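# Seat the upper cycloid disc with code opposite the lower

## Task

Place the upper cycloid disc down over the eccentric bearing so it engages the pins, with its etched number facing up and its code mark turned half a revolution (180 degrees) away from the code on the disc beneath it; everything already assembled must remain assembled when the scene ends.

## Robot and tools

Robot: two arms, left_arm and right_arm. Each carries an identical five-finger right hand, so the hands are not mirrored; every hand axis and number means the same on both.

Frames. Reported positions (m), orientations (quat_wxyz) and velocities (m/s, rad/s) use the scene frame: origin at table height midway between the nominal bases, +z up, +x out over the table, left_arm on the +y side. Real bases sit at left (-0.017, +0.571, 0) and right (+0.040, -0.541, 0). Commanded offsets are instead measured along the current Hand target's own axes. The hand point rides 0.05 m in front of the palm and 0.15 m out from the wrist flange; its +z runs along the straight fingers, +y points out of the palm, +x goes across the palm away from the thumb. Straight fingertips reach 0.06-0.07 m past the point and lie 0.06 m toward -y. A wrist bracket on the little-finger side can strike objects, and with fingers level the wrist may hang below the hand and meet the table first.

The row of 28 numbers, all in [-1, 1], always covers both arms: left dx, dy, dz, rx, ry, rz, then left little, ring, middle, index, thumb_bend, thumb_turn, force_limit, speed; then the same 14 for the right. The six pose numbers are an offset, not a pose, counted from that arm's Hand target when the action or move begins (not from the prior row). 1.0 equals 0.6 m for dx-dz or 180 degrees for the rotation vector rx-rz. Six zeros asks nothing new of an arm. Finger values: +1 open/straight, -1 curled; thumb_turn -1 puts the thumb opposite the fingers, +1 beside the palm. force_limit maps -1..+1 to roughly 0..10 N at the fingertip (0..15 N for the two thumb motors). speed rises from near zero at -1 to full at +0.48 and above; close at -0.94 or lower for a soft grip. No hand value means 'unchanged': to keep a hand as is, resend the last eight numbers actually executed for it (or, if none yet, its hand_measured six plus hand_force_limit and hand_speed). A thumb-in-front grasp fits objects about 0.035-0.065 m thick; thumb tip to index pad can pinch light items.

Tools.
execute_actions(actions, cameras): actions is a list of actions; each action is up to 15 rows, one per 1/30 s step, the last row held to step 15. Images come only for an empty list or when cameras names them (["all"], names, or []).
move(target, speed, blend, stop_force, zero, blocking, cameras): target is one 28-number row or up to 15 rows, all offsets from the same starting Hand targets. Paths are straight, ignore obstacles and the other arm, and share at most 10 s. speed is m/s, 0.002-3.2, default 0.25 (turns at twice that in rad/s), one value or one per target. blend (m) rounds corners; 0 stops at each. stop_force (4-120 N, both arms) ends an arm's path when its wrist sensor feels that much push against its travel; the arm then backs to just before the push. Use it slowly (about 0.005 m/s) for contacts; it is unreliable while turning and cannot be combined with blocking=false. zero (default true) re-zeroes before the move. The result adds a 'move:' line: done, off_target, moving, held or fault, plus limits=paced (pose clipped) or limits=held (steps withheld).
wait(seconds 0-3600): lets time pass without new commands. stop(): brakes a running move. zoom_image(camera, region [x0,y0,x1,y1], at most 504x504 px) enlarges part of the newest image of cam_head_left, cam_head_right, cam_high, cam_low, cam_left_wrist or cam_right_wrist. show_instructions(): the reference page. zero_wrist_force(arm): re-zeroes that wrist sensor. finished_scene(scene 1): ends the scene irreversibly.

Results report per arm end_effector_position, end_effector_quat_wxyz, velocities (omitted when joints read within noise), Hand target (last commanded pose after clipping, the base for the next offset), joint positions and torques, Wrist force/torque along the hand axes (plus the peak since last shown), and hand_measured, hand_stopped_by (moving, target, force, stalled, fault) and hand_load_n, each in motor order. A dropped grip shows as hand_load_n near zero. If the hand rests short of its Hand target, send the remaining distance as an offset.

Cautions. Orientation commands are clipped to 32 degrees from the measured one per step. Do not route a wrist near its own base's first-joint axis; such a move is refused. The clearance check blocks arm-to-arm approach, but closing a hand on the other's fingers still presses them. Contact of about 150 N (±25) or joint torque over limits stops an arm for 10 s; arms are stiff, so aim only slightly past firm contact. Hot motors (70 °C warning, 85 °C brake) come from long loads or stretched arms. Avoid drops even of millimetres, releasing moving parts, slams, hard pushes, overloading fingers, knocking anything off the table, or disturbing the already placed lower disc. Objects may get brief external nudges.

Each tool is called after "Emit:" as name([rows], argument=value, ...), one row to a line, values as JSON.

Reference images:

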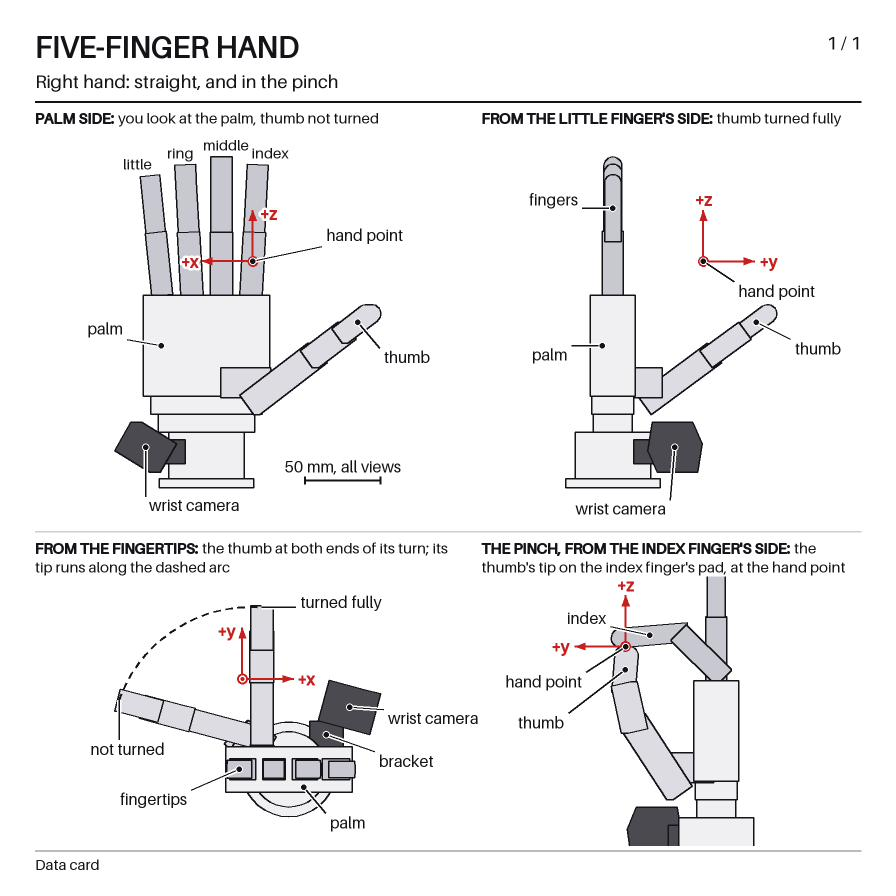

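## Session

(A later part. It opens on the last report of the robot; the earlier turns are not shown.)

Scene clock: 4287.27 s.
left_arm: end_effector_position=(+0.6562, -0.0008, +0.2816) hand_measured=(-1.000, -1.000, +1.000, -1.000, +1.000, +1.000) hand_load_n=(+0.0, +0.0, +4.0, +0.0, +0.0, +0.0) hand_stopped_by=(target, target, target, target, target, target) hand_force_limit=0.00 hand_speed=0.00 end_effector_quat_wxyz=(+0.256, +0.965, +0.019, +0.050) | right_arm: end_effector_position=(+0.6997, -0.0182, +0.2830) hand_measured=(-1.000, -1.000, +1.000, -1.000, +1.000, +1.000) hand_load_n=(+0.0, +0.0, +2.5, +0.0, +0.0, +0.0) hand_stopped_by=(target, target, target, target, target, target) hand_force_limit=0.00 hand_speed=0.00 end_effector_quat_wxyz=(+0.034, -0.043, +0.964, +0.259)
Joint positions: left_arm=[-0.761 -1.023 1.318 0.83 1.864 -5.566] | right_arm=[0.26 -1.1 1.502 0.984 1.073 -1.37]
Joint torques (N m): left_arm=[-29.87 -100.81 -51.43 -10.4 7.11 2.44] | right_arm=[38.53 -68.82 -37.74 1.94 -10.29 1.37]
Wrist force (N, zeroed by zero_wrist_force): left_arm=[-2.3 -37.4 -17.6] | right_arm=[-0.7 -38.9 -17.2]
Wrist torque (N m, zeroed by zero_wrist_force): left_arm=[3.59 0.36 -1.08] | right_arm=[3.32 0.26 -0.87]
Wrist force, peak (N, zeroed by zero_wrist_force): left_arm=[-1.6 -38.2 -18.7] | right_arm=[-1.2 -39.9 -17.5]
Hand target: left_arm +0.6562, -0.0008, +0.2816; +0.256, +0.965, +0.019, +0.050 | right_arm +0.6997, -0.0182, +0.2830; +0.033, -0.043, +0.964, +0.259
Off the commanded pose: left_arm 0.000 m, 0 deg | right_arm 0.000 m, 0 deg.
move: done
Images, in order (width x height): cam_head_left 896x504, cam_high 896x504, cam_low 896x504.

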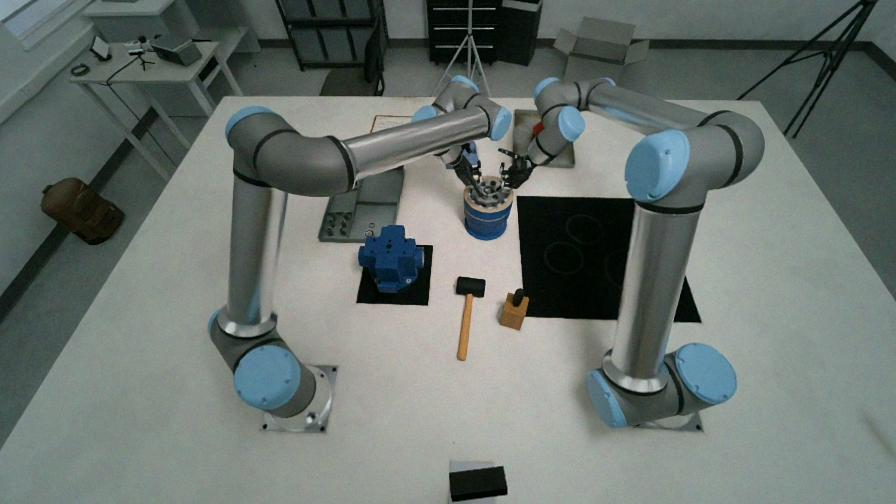

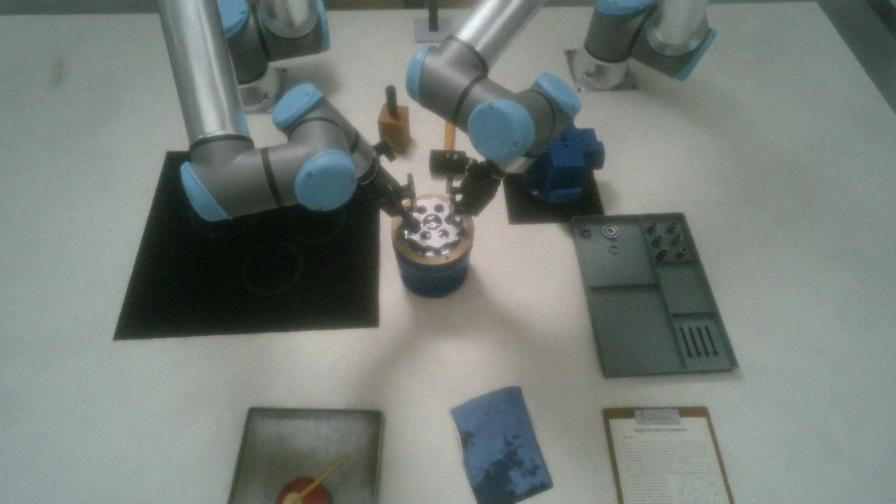

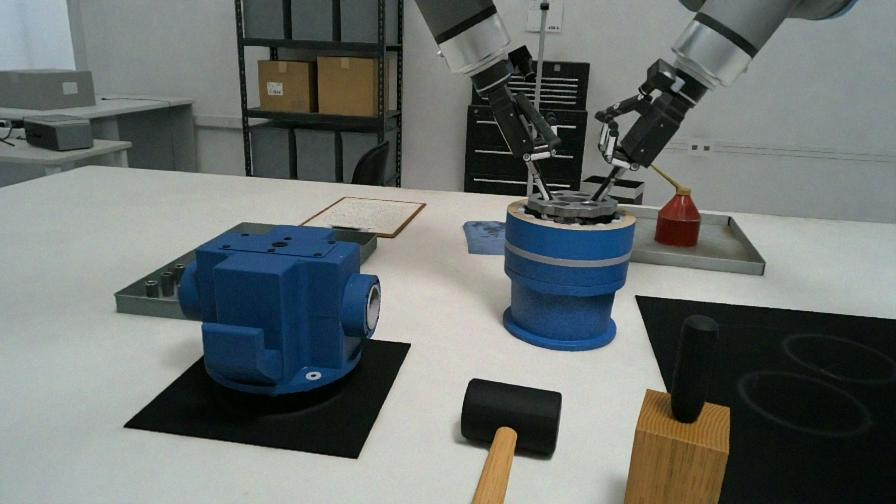

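Emit:
move(target=[-0.00302,-0.000454,0.000787,0,0.006254,0.003611,-1,-1,1,-1,1,1,0,0,0.00302,0.000454,-0.000787,0,-0.006254,-0.003611,-1,-1,1,-1,1,1,0,0], speed=0.01, cameras=["cam_high","cam_head_left","cam_low"])

Emit:
zoom_image(camera="cam_high", region=[404, 193, 464, 253])

Emit:
zoom_image(camera="cam_low", region=[545, 175, 600, 225])

Emit:
zoom_image(camera="cam_head_left", region=[460, 165, 520, 225])

Scene clock: 4330.60 s.
left_arm: end_effector_position=(+0.6544, -0.0009, +0.2809) hand_measured=(-1.000, -1.000, +1.000, -1.000, +1.000, +1.000) hand_load_n=(+0.0, +0.0, +3.5, +0.0, +0.0, +0.0) hand_stopped_by=(target, target, target, target, target, target) hand_force_limit=0.00 hand_speed=0.00 end_effector_quat_wxyz=(+0.255, +0.965, +0.016, +0.061) | right_arm: end_effector_position=(+0.6978, -0.0184, +0.2834) hand_measured=(-1.000, -1.000, +1.000, -1.000, +1.000, +1.000) hand_load_n=(+0.0, +0.0, +2.5, +0.0, +0.0, +0.0) hand_stopped_by=(target, target, target, target, target, target) hand_force_limit=0.00 hand_speed=0.00 end_effector_quat_wxyz=(+0.044, -0.046, +0.964, +0.259)
Joint positions: left_arm=[-0.768 -1.033 1.333 0.811 1.847 -5.564] | right_arm=[0.262 -1.111 1.515 0.959 1.077 -1.369]
Joint torques (N m): left_arm=[-30.33 -99.73 -51.71 -10.15 6.91 2.35] | right_arm=[42.99 -69.25 -38.39 2.09 -10.01 1.39]
Wrist force (N, zeroed by zero_wrist_force): left_arm=[-2.0 -37.1 -17.8] | right_arm=[-0.8 -38.6 -17.2]
Wrist torque (N m, zeroed by zero_wrist_force): left_arm=[3.59 0.32 -1.09] | right_arm=[3.29 0.27 -0.86]
Wrist force, peak (N, zeroed by zero_wrist_force): left_arm=[-2.0 -37.8 -18.3] | right_arm=[-0.9 -39.5 -17.2]
Hand target: left_arm +0.6544, -0.0009, +0.2809; +0.255, +0.965, +0.016, +0.061 | right_arm +0.6978, -0.0184, +0.2833; +0.044, -0.046, +0.964, +0.259
Off the commanded pose: left_arm 0.000 m, 0 deg | right_arm 0.000 m, 0 deg.
move: done
Images, in order (width x height): cam_head_left 896x504, cam_high 896x504, cam_low 896x504.

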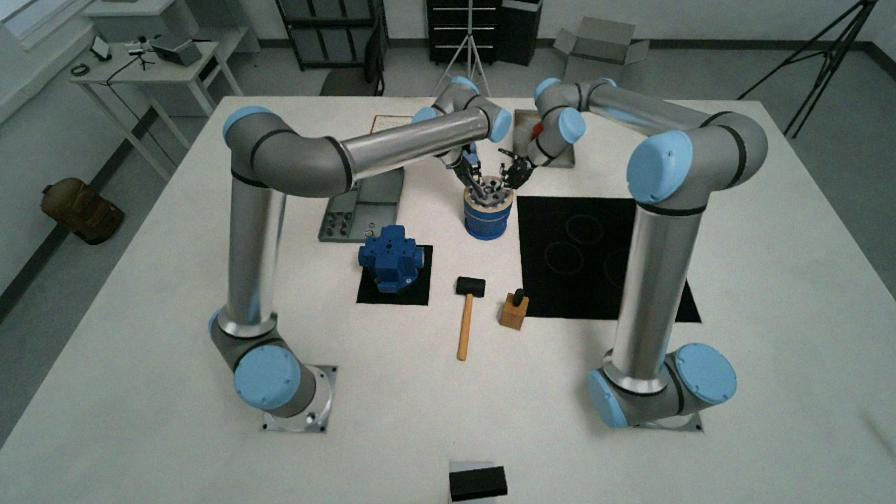

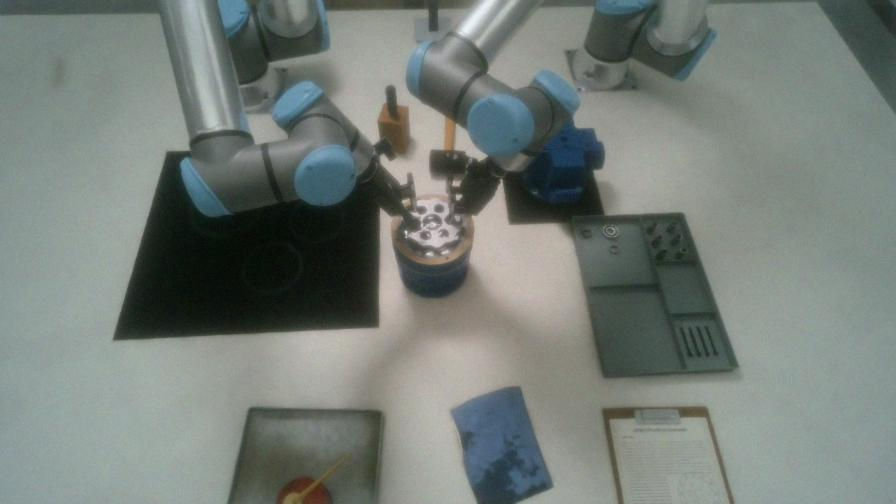

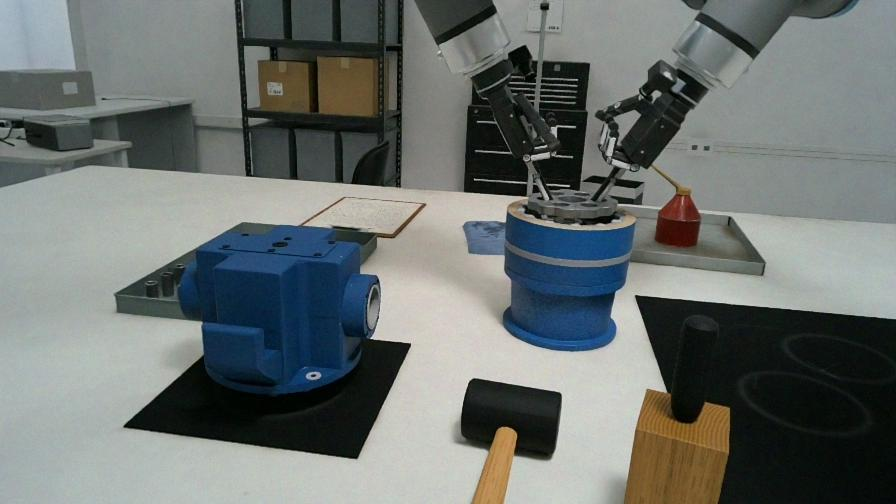

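Scaled by 8.400 from the camera's image (finer frame: 1280x720).

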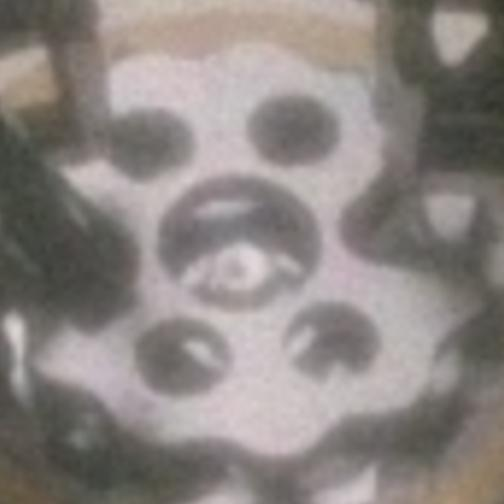

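Scaled by 9.164 from the camera's image (finer frame: 1280x720).

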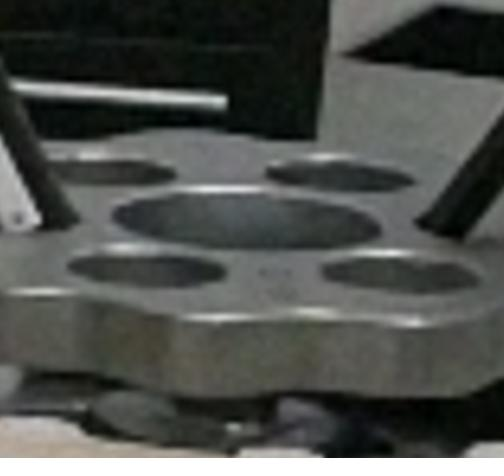

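Scaled by 8.400 from the camera's image (finer frame: 1280x720).

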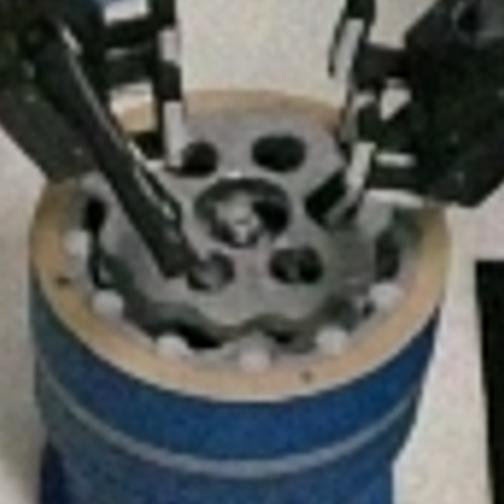

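Emit:
move(target=[0.000293,0.001325,-0.002295,0,0,0,-1,-1,1,-1,1,1,0,0,0.000293,-0.001325,0.002295,0,0,0,-1,-1,1,-1,1,1,0,0], speed=0.01, cameras=["cam_high","cam_head_left","cam_low"])

Emit:
zoom_image(camera="cam_high", region=[404, 193, 464, 253])

Emit:
zoom_image(camera="cam_low", region=[545, 175, 600, 225])

Emit:
zoom_image(camera="cam_head_left", region=[460, 165, 520, 225])

Scene clock: 4348.83 s.
left_arm: end_effector_position=(+0.6545, -0.0009, +0.2825) hand_measured=(-1.000, -1.000, +1.000, -1.000, +1.000, +1.000) hand_load_n=(+0.0, +0.0, +3.5, +0.0, -0.5, -0.5) hand_stopped_by=(target, target, target, target, target, target) hand_force_limit=0.00 hand_speed=0.00 end_effector_quat_wxyz=(+0.255, +0.965, +0.017, +0.061) | right_arm: end_effector_position=(+0.6978, -0.0184, +0.2817) hand_measured=(-1.000, -1.000, +1.000, -1.000, +1.000, +1.000) hand_load_n=(+0.0, +0.0, +3.0, +0.0, +0.0, +0.0) hand_stopped_by=(target, target, target, target, target, target) hand_force_limit=0.00 hand_speed=0.00 end_effector_quat_wxyz=(+0.044, -0.046, +0.964, +0.259)
Joint positions: left_arm=[-0.768 -1.034 1.331 0.814 1.847 -5.564] | right_arm=[0.262 -1.11 1.516 0.956 1.077 -1.369]
Joint torques (N m): left_arm=[-15.2 -108.32 -49.73 -8.6 12.24 -2.08] | right_arm=[27.93 -76.07 -38.05 2.23 -14.56 -0.43]
Wrist force (N, zeroed by zero_wrist_force): left_arm=[-2.2 -36.8 -18.8] | right_arm=[-0.6 -39.3 -16.2]
Wrist torque (N m, zeroed by zero_wrist_force): left_arm=[3.51 0.41 -1.10] | right_arm=[3.19 0.28 -0.87]
Wrist force, peak (N, zeroed by zero_wrist_force): left_arm=[-2.0 -38.0 -17.8] | right_arm=[-1.1 -39.1 -17.9]
Hand target: left_arm +0.6544, -0.0009, +0.2825; +0.255, +0.965, +0.016, +0.061 | right_arm +0.6978, -0.0184, +0.2817; +0.044, -0.046, +0.964, +0.259
Off the commanded pose: left_arm 0.000 m, 0 deg | right_arm 0.000 m, 0 deg.
move: done
Images, in order (width x height): cam_head_left 896x504, cam_high 896x504, cam_low 896x504.

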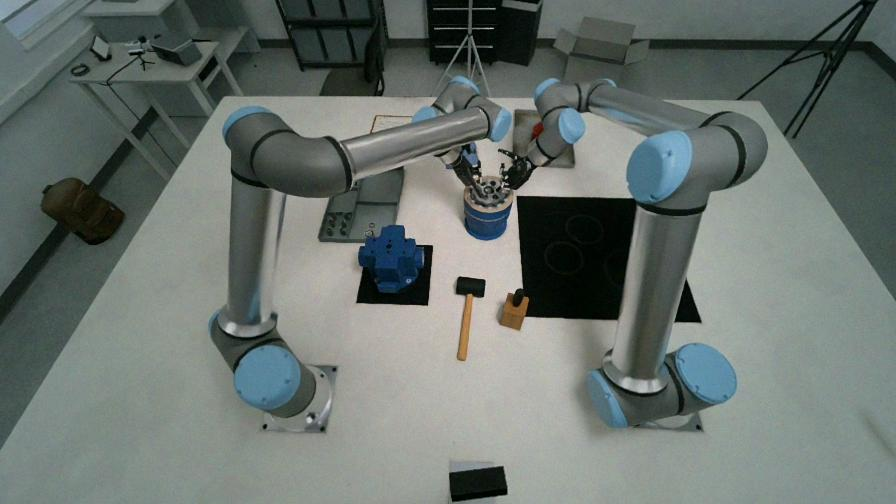

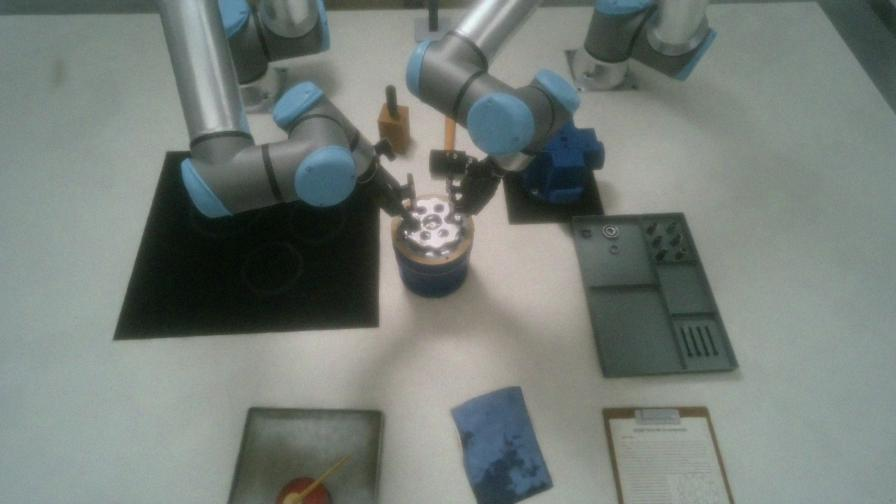

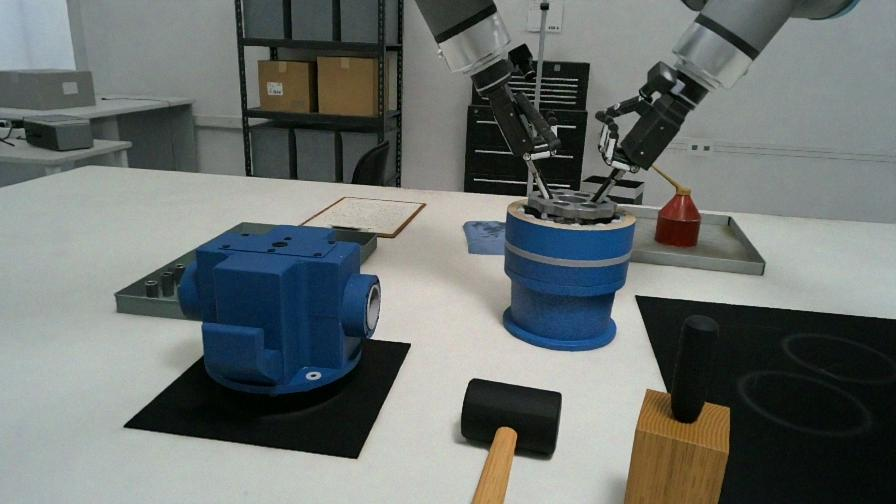

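Scaled by 8.400 from the camera's image (finer frame: 1280x720).

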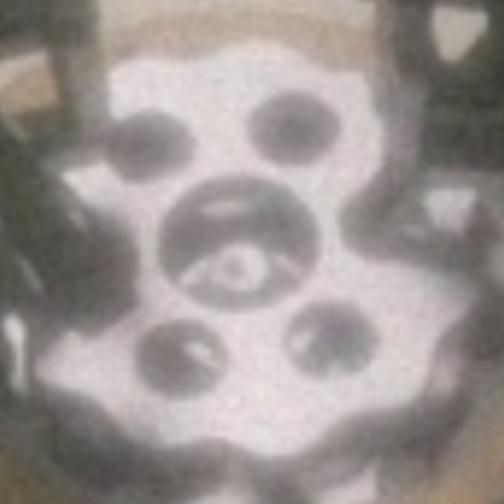

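Scaled by 9.164 from the camera's image (finer frame: 1280x720).

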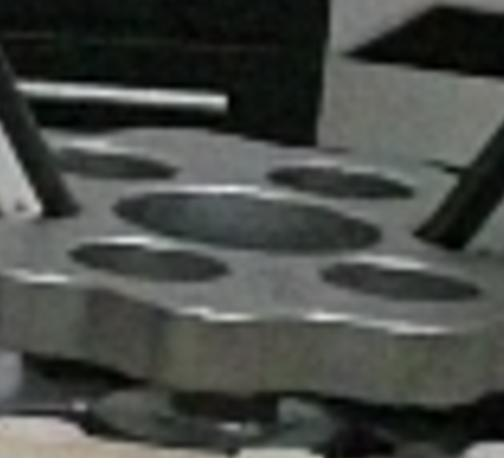

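Scaled by 8.400 from the camera's image (finer frame: 1280x720).

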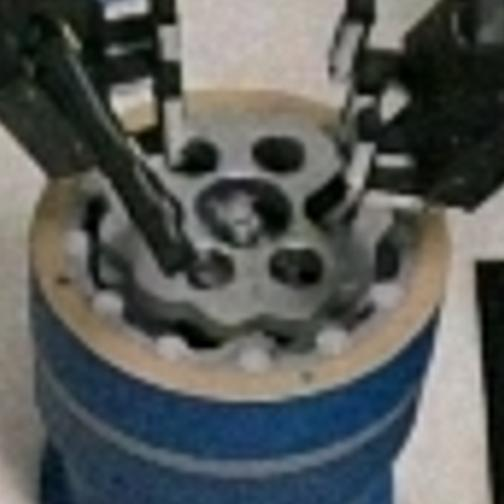

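Emit:
execute_actions(actions=[], cameras=["cam_left_wrist","cam_right_wrist"])

Emit:
zoom_image(camera="cam_left_wrist", region=[240, 30, 400, 150])

Emit:
zoom_image(camera="cam_left_wrist", region=[240, 150, 400, 270])

Emit:
zoom_image(camera="cam_right_wrist", region=[230, 30, 390, 150])

Emit:
zoom_image(camera="cam_right_wrist", region=[230, 150, 390, 270])

Scene clock: 4398.30 s.
left_arm: end_effector_position=(+0.6544, -0.0009, +0.2825) hand_measured=(-1.000, -1.000, +1.000, -1.000, +1.000, +1.000) hand_load_n=(+0.0, +0.0, +3.5, +0.0, +0.0, +0.0) hand_stopped_by=(target, target, target, target, target, target) hand_force_limit=0.00 hand_speed=0.00 end_effector_quat_wxyz=(+0.255, +0.965, +0.016, +0.061) | right_arm: end_effector_position=(+0.6978, -0.0184, +0.2817) hand_measured=(-1.000, -1.000, +1.000, -1.000, +1.000, +1.000) hand_load_n=(+0.0, +0.0, +2.5, +0.0, +0.0, +0.0) hand_stopped_by=(target, target, target, target, target, target) hand_force_limit=0.00 hand_speed=0.00 end_effector_quat_wxyz=(+0.044, -0.046, +0.964, +0.259)
Joint positions: left_arm=[-0.768 -1.034 1.331 0.814 1.847 -5.564] | right_arm=[0.262 -1.11 1.516 0.956 1.077 -1.369]
Joint velocities: within noise
Joint torques (N m): left_arm=[-17.52 -109.24 -43.04 -12.06 11.63 -1.74] | right_arm=[28.9 -81.21 -46.7 3.62 -14.61 -2.47]
Wrist force (N, zeroed by zero_wrist_force): left_arm=[-1.7 -35.9 -19.0] | right_arm=[-0.6 -39.3 -15.7]
Wrist torque (N m, zeroed by zero_wrist_force): left_arm=[3.59 0.36 -1.04] | right_arm=[3.16 0.29 -0.86]
Wrist force, peak (N, zeroed by zero_wrist_force): left_arm=[-1.4 -36.7 -19.3] | right_arm=[-0.7 -39.5 -15.9]
Hand target: left_arm +0.6544, -0.0009, +0.2825; +0.255, +0.965, +0.016, +0.061 | right_arm +0.6978, -0.0184, +0.2817; +0.044, -0.046, +0.964, +0.259
Off the commanded pose: left_arm 0.000 m, 0 deg | right_arm 0.000 m, 0 deg.
Images, in order (width x height): cam_left_wrist 672x504, cam_right_wrist 672x504.

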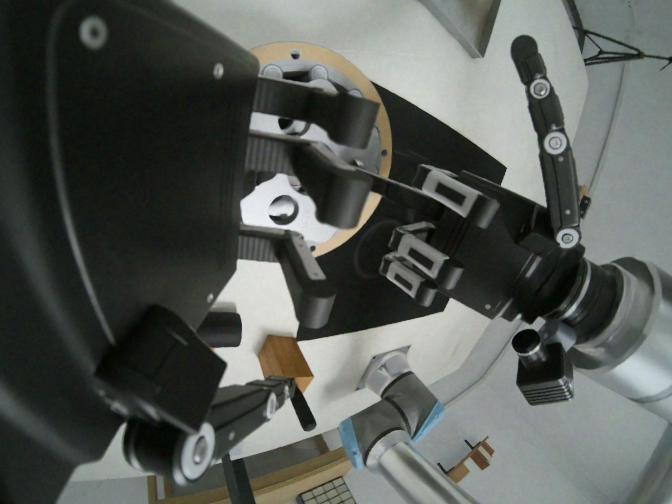

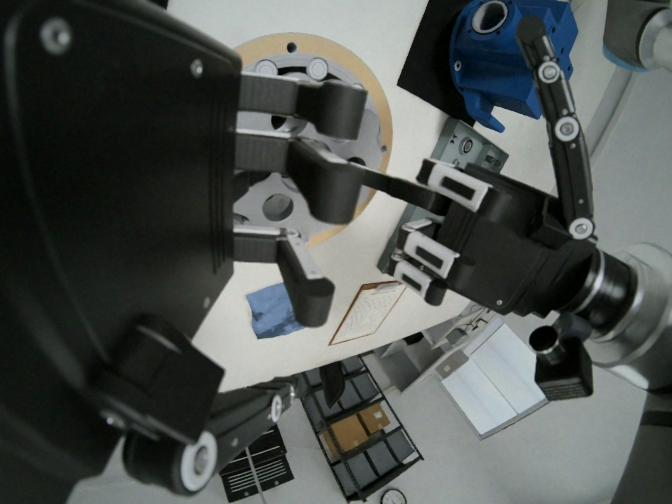

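Scaled by 3.150 from the camera's image (finer frame: 960x720).

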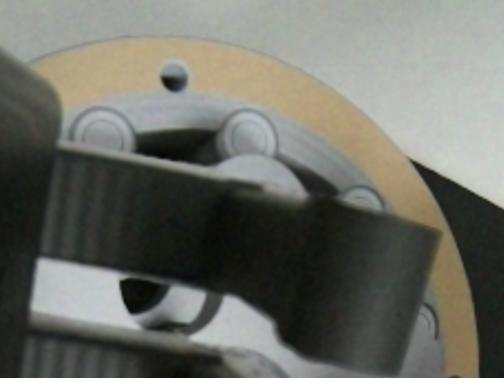

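Scaled by 3.150 from the camera's image (finer frame: 960x720).

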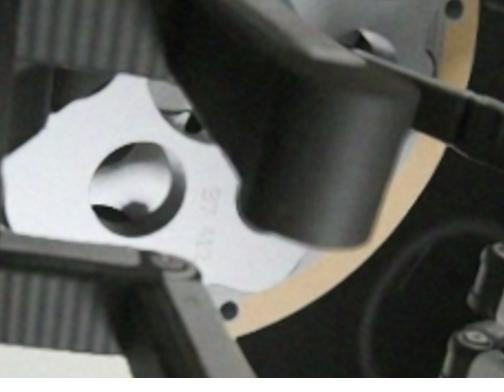

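Scaled by 3.150 from the camera's image (finer frame: 960x720).

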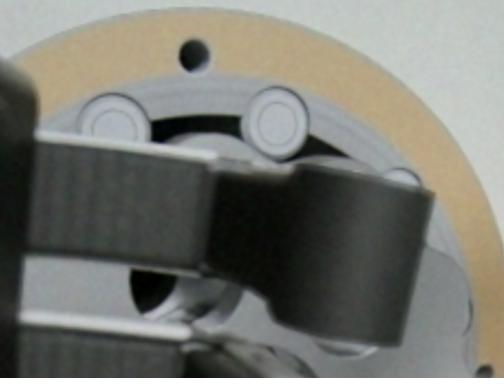

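Scaled by 3.150 from the camera's image (finer frame: 960x720).

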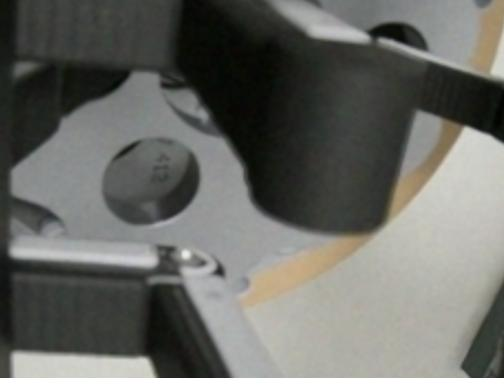

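Emit:
move(target=[-0.00151,0.00029,-0.000025,0,0,0,-1,-1,1,-1,1,1,0,0,0.00151,-0.000119,-0.000261,0,0,0,-1,-1,1,-1,1,1,0,0], speed=0.01)

Emit:
move(target=[-0.001098,-0.004968,0.00861,0,0,0,-1,-1,1,-1,1,1,0,0,0.001098,-0.004968,0.00861,0,0,0,-1,-1,1,-1,1,1,0,0], speed=0.005, stop_force=6, cameras=["cam_high","cam_head_left","cam_low"])

Emit:
zoom_image(camera="cam_high", region=[404, 193, 464, 253])

Emit:
zoom_image(camera="cam_low", region=[545, 180, 600, 230])

Emit:
zoom_image(camera="cam_head_left", region=[460, 165, 520, 225])

Scene clock: 4419.80 s.
left_arm: end_effector_position=(+0.6535, -0.0011, +0.2825) hand_measured=(-1.000, -1.000, +1.000, -1.000, +1.000, +1.000) hand_load_n=(+0.0, +0.0, +3.5, +0.0, +0.0, +0.0) hand_stopped_by=(target, target, target, target, target, target) hand_force_limit=0.00 hand_speed=0.00 end_effector_quat_wxyz=(+0.255, +0.965, +0.017, +0.061) | right_arm: end_effector_position=(+0.6969, -0.0186, +0.2818) hand_measured=(-1.000, -1.000, +1.000, -1.000, +1.000, +1.000) hand_load_n=(+0.0, +0.0, +2.5, +0.0, +0.0, +0.0) hand_stopped_by=(target, target, target, target, target, target) hand_force_limit=0.00 hand_speed=0.00 end_effector_quat_wxyz=(+0.044, -0.046, +0.964, +0.259)
Joint positions: left_arm=[-0.769 -1.035 1.333 0.813 1.846 -5.565] | right_arm=[0.262 -1.112 1.518 0.956 1.077 -1.369]
Joint torques (N m): left_arm=[-31.06 -92.71 -58.26 -9.71 4.84 -3.29] | right_arm=[37.75 -66.32 -43.75 -0.41 -14.38 -0.54]
Wrist force (N, zeroed by zero_wrist_force): left_arm=[-1.7 -35.5 -18.7] | right_arm=[-0.8 -38.2 -15.4]
Wrist torque (N m, zeroed by zero_wrist_force): left_arm=[3.51 0.34 -0.84] | right_arm=[3.15 0.30 -0.85]
Wrist force, peak (N, zeroed by zero_wrist_force): left_arm=[-1.0 -36.6 -19.1] | right_arm=[-0.7 -39.4 -16.0]
Hand target: left_arm +0.6535, -0.0011, +0.2825; +0.255, +0.965, +0.016, +0.061 | right_arm +0.6969, -0.0186, +0.2817; +0.044, -0.046, +0.964, +0.259
Off the commanded pose: left_arm 0.000 m, 0 deg | right_arm 0.000 m, 0 deg.
move: done

Scene clock: 4421.63 s.
left_arm: end_effector_position=(+0.6535, -0.0011, +0.2765) hand_measured=(-1.000, -1.000, +1.000, -1.000, +1.000, +1.000) hand_load_n=(+0.0, +0.0, +3.5, +0.0, +0.0, +0.0) hand_stopped_by=(target, target, target, target, target, target) hand_force_limit=0.00 hand_speed=0.00 end_effector_quat_wxyz=(+0.255, +0.965, +0.017, +0.061) | right_arm: end_effector_position=(+0.6969, -0.0186, +0.2757) hand_measured=(-1.000, -1.000, +1.000, -1.000, +1.000, +1.000) hand_load_n=(+0.0, +0.5, +2.5, +0.0, +0.0, +0.0) hand_stopped_by=(target, target, target, target, target, target) hand_force_limit=0.00 hand_speed=0.00 end_effector_quat_wxyz=(+0.044, -0.046, +0.964, +0.259)
Joint positions: left_arm=[-0.769 -1.032 1.339 0.804 1.846 -5.565] | right_arm=[0.262 -1.107 1.524 0.946 1.077 -1.369]
Joint torques (N m): left_arm=[-27.75 -79.79 -52.55 -8.31 7.01 -0.37] | right_arm=[40.88 -73.02 -40.35 2.22 -12.96 1.5]
Wrist force (N, zeroed by zero_wrist_force): left_arm=[-1.7 -35.7 -18.7] | right_arm=[-0.5 -38.6 -15.5]
Wrist torque (N m, zeroed by zero_wrist_force): left_arm=[3.52 0.38 -0.86] | right_arm=[3.16 0.27 -0.84]
Wrist force, peak (N, zeroed by zero_wrist_force): left_arm=[-1.6 -36.6 -19.5] | right_arm=[-0.6 -39.9 -15.9]
Hand target: left_arm +0.6535, -0.0011, +0.2765; +0.255, +0.965, +0.016, +0.061 | right_arm +0.6969, -0.0186, +0.2757; +0.044, -0.046, +0.964, +0.259
Off the commanded pose: left_arm 0.000 m, 0 deg | right_arm 0.000 m, 0 deg.
move: done
Images, in order (width x height): cam_head_left 896x504, cam_high 896x504, cam_low 896x504.

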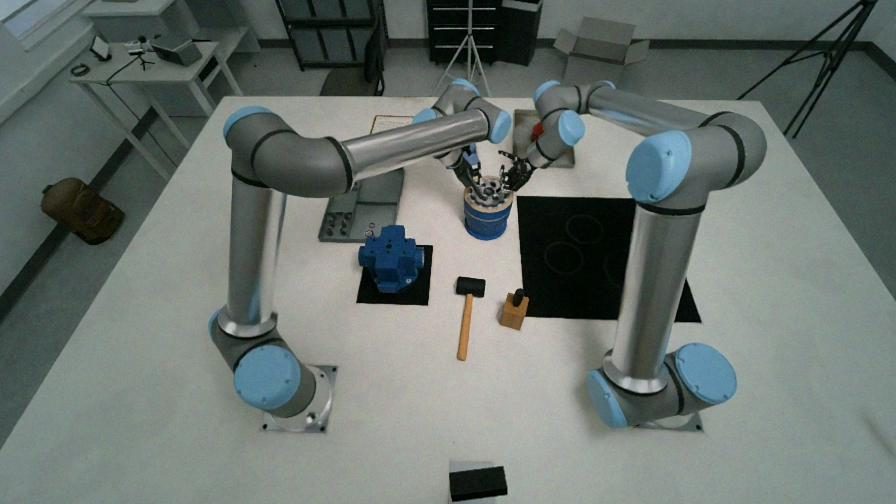

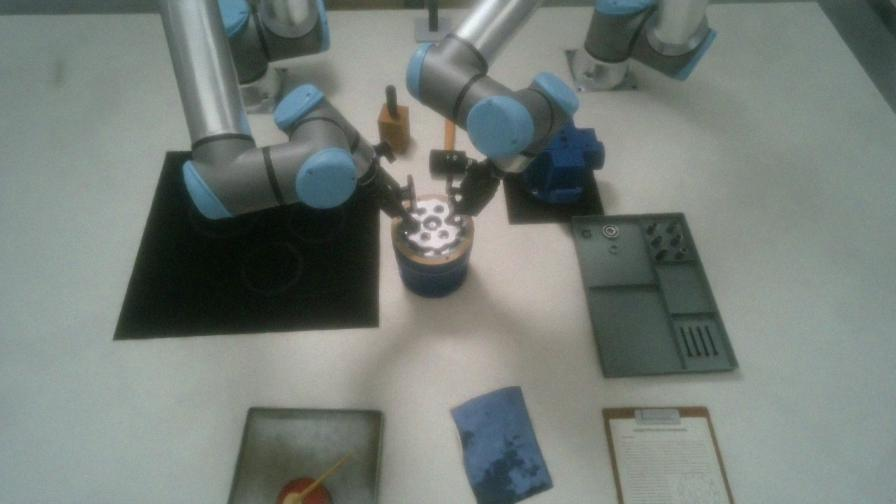

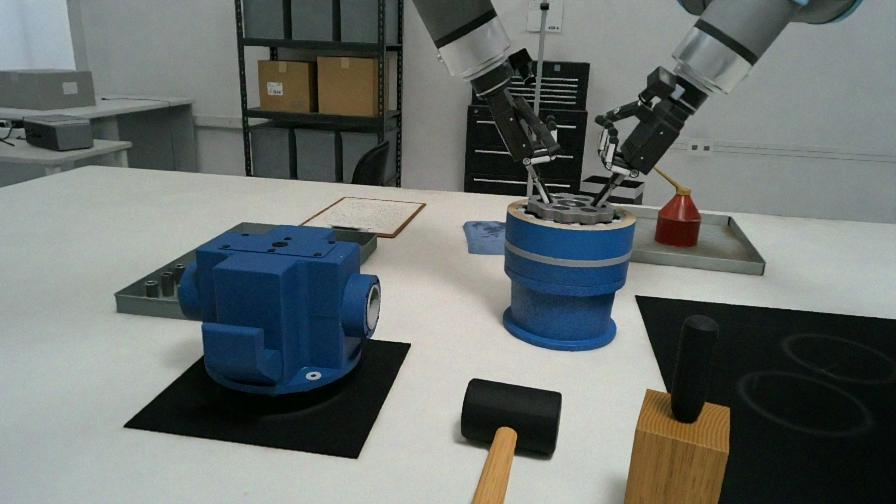

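Scaled by 8.400 from the camera's image (finer frame: 1280x720).

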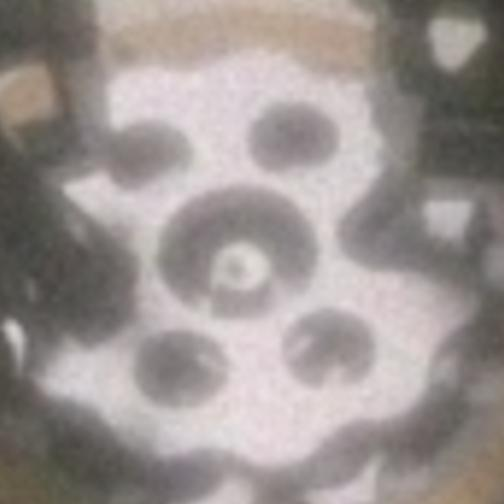

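Scaled by 9.164 from the camera's image (finer frame: 1280x720).

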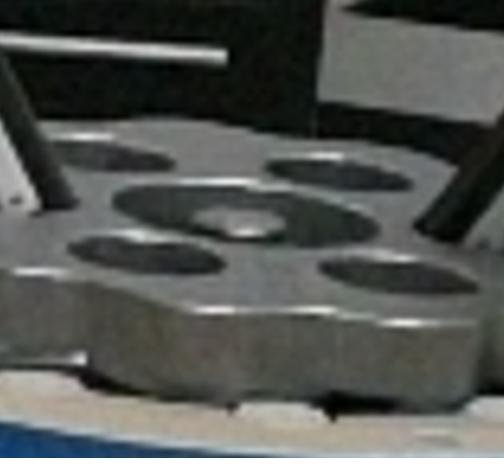

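Scaled by 8.400 from the camera's image (finer frame: 1280x720).

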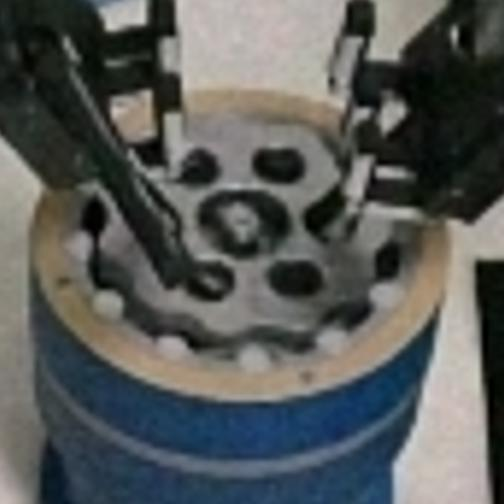

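Emit:
zoom_image(camera="cam_head_left", region=[477, 179, 501, 203])

Emit:
zoom_image(camera="cam_high", region=[420, 210, 445, 235])

Emit:
zoom_image(camera="cam_low", region=[500, 185, 640, 255])

Scaled by 21.000 from the camera's image (finer frame: 1280x720).

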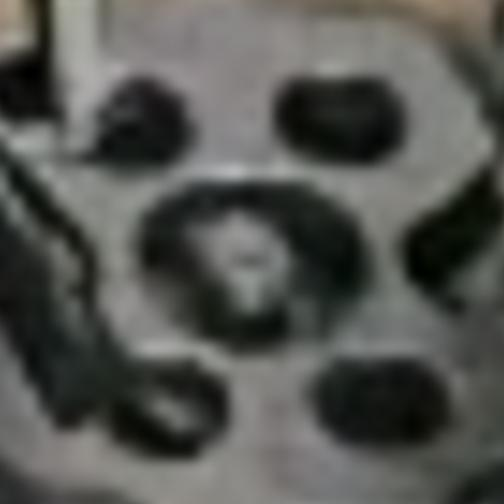

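Scaled by 20.160 from the camera's image (finer frame: 1280x720).

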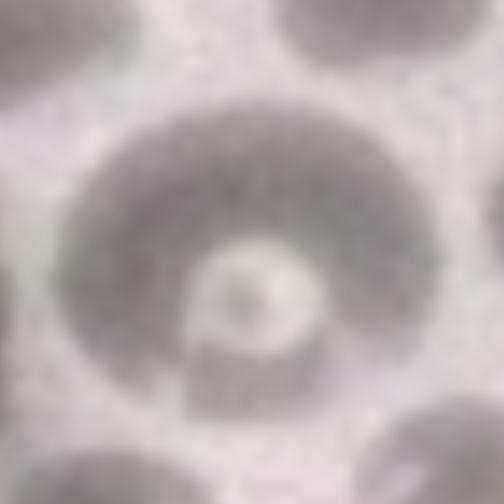

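Scaled by 3.600 from the camera's image (finer frame: 1280x720).

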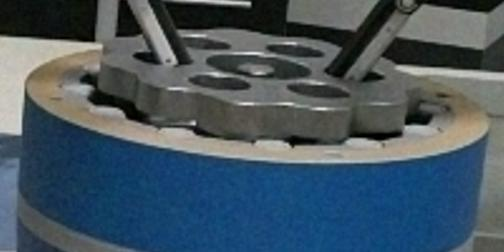

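Emit:
move(target=[-0.00011,-0.000497,0.000861,0,0,0,-1,-1,1,-1,1,1,0,0,-0.00011,0.000497,-0.000861,0,0,0,-1,-1,1,-1,1,1,0,0], speed=0.01)

Emit:
move(target=[-0.000183,-0.000828,0.001435,0,0,0,-1,-1,1,-1,1,1,0,0,0.000183,-0.000828,0.001435,0,0,0,-1,-1,1,-1,1,1,0,0], speed=0.005, stop_force=5)

Emit:
move(target=[-0.000183,-0.000828,0.001435,0,0,0,-1,-1,1,-1,1,1,0,0,0.000183,-0.000828,0.001435,0,0,0,-1,-1,1,-1,1,1,0,0], speed=0.005, stop_force=5)

Scene clock: 4459.93 s.
left_arm: end_effector_position=(+0.6535, -0.0011, +0.2760) hand_measured=(-1.000, -1.000, +1.000, -1.000, +1.000, +1.000) hand_load_n=(+0.0, +0.0, +3.5, +0.0, +0.0, +0.0) hand_stopped_by=(target, target, target, target, target, target) hand_force_limit=0.00 hand_speed=0.00 end_effector_quat_wxyz=(+0.255, +0.965, +0.016, +0.061) | right_arm: end_effector_position=(+0.6969, -0.0186, +0.2764) hand_measured=(-1.000, -1.000, +1.000, -1.000, +1.000, +1.000) hand_load_n=(+0.0, +0.0, +2.5, +0.0, +0.0, +0.0) hand_stopped_by=(target, target, target, target, target, target) hand_force_limit=0.00 hand_speed=0.00 end_effector_quat_wxyz=(+0.044, -0.046, +0.964, +0.259)
Joint positions: left_arm=[-0.769 -1.032 1.339 0.803 1.846 -5.565] | right_arm=[0.262 -1.108 1.523 0.947 1.077 -1.369]
Joint torques (N m): left_arm=[-21.24 -73.91 -43.54 -12.45 11.22 1.01] | right_arm=[37.18 -75.8 -40.09 1.54 -11.08 1.45]
Wrist force (N, zeroed by zero_wrist_force): left_arm=[-2.1 -36.1 -18.5] | right_arm=[-0.8 -39.1 -16.4]
Wrist torque (N m, zeroed by zero_wrist_force): left_arm=[3.58 0.40 -0.89] | right_arm=[3.18 0.30 -0.87]
Wrist force, peak (N, zeroed by zero_wrist_force): left_arm=[-1.7 -36.9 -18.7] | right_arm=[-0.5 -39.4 -16.3]
Hand target: left_arm +0.6535, -0.0011, +0.2759; +0.255, +0.965, +0.016, +0.061 | right_arm +0.6969, -0.0186, +0.2763; +0.044, -0.046, +0.964, +0.259
Off the commanded pose: left_arm 0.000 m, 0 deg | right_arm 0.000 m, 0 deg.
move: done

Scene clock: 4461.00 s.
left_arm: end_effector_position=(+0.6535, -0.0011, +0.2749) hand_measured=(-1.000, -1.000, +1.000, -1.000, +1.000, +1.000) hand_load_n=(+0.0, +0.0, +3.5, +0.0, +0.0, +0.0) hand_stopped_by=(target, target, target, target, target, target) hand_force_limit=0.00 hand_speed=0.00 end_effector_quat_wxyz=(+0.255, +0.965, +0.016, +0.061) | right_arm: end_effector_position=(+0.6969, -0.0186, +0.2753) hand_measured=(-1.000, -1.000, +1.000, -1.000, +1.000, +1.000) hand_load_n=(+0.0, +0.0, +2.5, +0.0, +0.0, +0.0) hand_stopped_by=(target, target, target, target, target, target) hand_force_limit=0.00 hand_speed=0.00 end_effector_quat_wxyz=(+0.044, -0.046, +0.964, +0.259)
Joint positions: left_arm=[-0.769 -1.031 1.341 0.801 1.846 -5.565] | right_arm=[0.262 -1.107 1.524 0.946 1.077 -1.369]
Joint torques (N m): left_arm=[-19.23 -77.85 -47.5 -10.78 11.42 0.75] | right_arm=[37.74 -64.11 -35.26 1.4 -10.32 1.22]
Wrist force (N, zeroed by zero_wrist_force): left_arm=[-1.6 -36.2 -18.5] | right_arm=[-0.7 -38.8 -16.3]
Wrist torque (N m, zeroed by zero_wrist_force): left_arm=[3.57 0.33 -0.86] | right_arm=[3.15 0.27 -0.85]
Wrist force, peak (N, zeroed by zero_wrist_force): left_arm=[-1.7 -37.0 -18.1] | right_arm=[-0.3 -39.1 -16.5]
Hand target: left_arm +0.6535, -0.0011, +0.2749; +0.255, +0.965, +0.016, +0.061 | right_arm +0.6969, -0.0186, +0.2753; +0.044, -0.046, +0.964, +0.259
Off the commanded pose: left_arm 0.000 m, 0 deg | right_arm 0.000 m, 0 deg.
move: done

Scene clock: 4462.07 s.
left_arm: end_effector_position=(+0.6535, -0.0011, +0.2739) hand_measured=(-1.000, -1.000, +1.000, -1.000, +1.000, +1.000) hand_load_n=(+0.0, +0.0, +3.5, +0.0, +0.0, +0.0) hand_stopped_by=(target, target, target, target, target, target) hand_force_limit=0.00 hand_speed=0.00 end_effector_quat_wxyz=(+0.255, +0.965, +0.016, +0.061) | right_arm: end_effector_position=(+0.6969, -0.0186, +0.2743) hand_measured=(-1.000, -1.000, +1.000, -1.000, +1.000, +1.000) hand_load_n=(+0.0, +0.0, +2.5, +0.0, +0.0, +0.0) hand_stopped_by=(target, target, target, target, target, target) hand_force_limit=0.00 hand_speed=0.00 end_effector_quat_wxyz=(+0.044, -0.046, +0.964, +0.259)
Joint positions: left_arm=[-0.769 -1.031 1.342 0.8 1.846 -5.565] | right_arm=[0.262 -1.107 1.525 0.944 1.077 -1.369]
Joint torques (N m): left_arm=[-15.75 -77.74 -47.6 -10.69 11.42 0.91] | right_arm=[34.12 -66.54 -34.65 0.78 -10.27 0.58]
Wrist force (N, zeroed by zero_wrist_force): left_arm=[-1.5 -36.7 -18.2] | right_arm=[-0.8 -38.4 -16.9]
Wrist torque (N m, zeroed by zero_wrist_force): left_arm=[3.49 0.31 -0.88] | right_arm=[3.19 0.30 -0.85]
Wrist force, peak (N, zeroed by zero_wrist_force): left_arm=[-2.3 -36.5 -18.8] | right_arm=[-0.9 -39.0 -16.3]
Hand target: left_arm +0.6535, -0.0011, +0.2739; +0.255, +0.965, +0.016, +0.061 | right_arm +0.6969, -0.0186, +0.2743; +0.044, -0.046, +0.964, +0.259
Off the commanded pose: left_arm 0.000 m, 0 deg | right_arm 0.000 m, 0 deg.
move: done

Emit:
move(target=[-0.000183,-0.000828,0.001435,0,0,0,-1,-1,1,-1,1,1,0,0,0.000183,-0.000828,0.001435,0,0,0,-1,-1,1,-1,1,1,0,0], speed=0.005, stop_force=5)

Emit:
move(target=[-0.000183,-0.000828,0.001435,0,0,0,-1,-1,1,-1,1,1,0,0,0.000183,-0.000828,0.001435,0,0,0,-1,-1,1,-1,1,1,0,0], speed=0.005, stop_force=5)

Scene clock: 4470.70 s.
left_arm: end_effector_position=(+0.6535, -0.0011, +0.2729) hand_measured=(-1.000, -1.000, +1.000, -1.000, +1.000, +1.000) hand_load_n=(+0.0, +0.0, +3.5, +0.0, +0.0, +0.0) hand_stopped_by=(target, target, target, target, target, target) hand_force_limit=0.00 hand_speed=0.00 end_effector_quat_wxyz=(+0.255, +0.965, +0.016, +0.061) | right_arm: end_effector_position=(+0.6969, -0.0186, +0.2734) hand_measured=(-1.000, -1.000, +1.000, -1.000, +1.000, +1.000) hand_load_n=(+0.0, +0.0, +2.5, +0.0, +0.0, +0.0) hand_stopped_by=(target, target, target, target, target, target) hand_force_limit=0.00 hand_speed=0.00 end_effector_quat_wxyz=(+0.044, -0.046, +0.964, +0.259)
Joint positions: left_arm=[-0.769 -1.03 1.343 0.798 1.846 -5.565] | right_arm=[0.262 -1.106 1.526 0.942 1.077 -1.369]
Joint torques (N m): left_arm=[-15.63 -77.9 -49.18 -11.42 11.68 0.32] | right_arm=[27.74 -61.78 -31.89 -0.11 -10.39 -1.03]
Wrist force (N, zeroed by zero_wrist_force): left_arm=[-1.8 -37.7 -17.0] | right_arm=[-1.7 -34.7 -21.3]
Wrist torque (N m, zeroed by zero_wrist_force): left_arm=[3.67 0.24 -0.91] | right_arm=[3.31 0.41 -0.81]
Wrist force, peak (N, zeroed by zero_wrist_force): left_arm=[-2.3 -38.7 -17.0] | right_arm=[-0.9 -38.8 -17.0]
Hand target: left_arm +0.6535, -0.0011, +0.2729; +0.255, +0.965, +0.016, +0.061 | right_arm +0.6969, -0.0186, +0.2734; +0.044, -0.046, +0.964, +0.259
Off the commanded pose: left_arm 0.000 m, 0 deg | right_arm 0.000 m, 0 deg.
move: contact (right_arm)

Scene clock: 4471.77 s.
left_arm: end_effector_position=(+0.6535, -0.0011, +0.2719) hand_measured=(-1.000, -1.000, +1.000, -1.000, +1.000, +1.000) hand_load_n=(+0.0, +0.0, +4.0, +0.0, +0.0, +0.0) hand_stopped_by=(target, target, target, target, target, target) hand_force_limit=0.00 hand_speed=0.00 end_effector_quat_wxyz=(+0.255, +0.965, +0.017, +0.061) | right_arm: end_effector_position=(+0.6969, -0.0186, +0.2727) hand_measured=(-1.000, -1.000, +1.000, -1.000, +1.000, +1.000) hand_load_n=(+0.0, +0.0, +2.0, +0.0, +0.0, +0.0) hand_stopped_by=(target, target, target, target, target, target) hand_force_limit=0.00 hand_speed=0.00 end_effector_quat_wxyz=(+0.044, -0.046, +0.964, +0.259)
Joint positions: left_arm=[-0.769 -1.03 1.344 0.797 1.846 -5.565] | right_arm=[0.262 -1.106 1.527 0.941 1.077 -1.369]
Joint torques (N m): left_arm=[-17.75 -75.22 -48.97 -12.66 11.2 0.75] | right_arm=[29.27 -69.98 -40.66 2.88 -10.13 -1.07]
Wrist force (N, zeroed by zero_wrist_force): left_arm=[-2.8 -39.6 -19.8] | right_arm=[-1.1 -31.7 -24.4]
Wrist torque (N m, zeroed by zero_wrist_force): left_arm=[3.85 0.27 -1.01] | right_arm=[3.23 0.47 -0.72]
Wrist force, peak (N, zeroed by zero_wrist_force): left_arm=[-3.0 -40.0 -20.0] | right_arm=[-1.6 -35.3 -21.1]
Hand target: left_arm +0.6535, -0.0011, +0.2719; +0.255, +0.965, +0.016, +0.061 | right_arm +0.6969, -0.0186, +0.2728; +0.044, -0.046, +0.964, +0.259
Off the commanded pose: left_arm 0.000 m, 0 deg | right_arm 0.000 m, 0 deg.
move: contact (right_arm)


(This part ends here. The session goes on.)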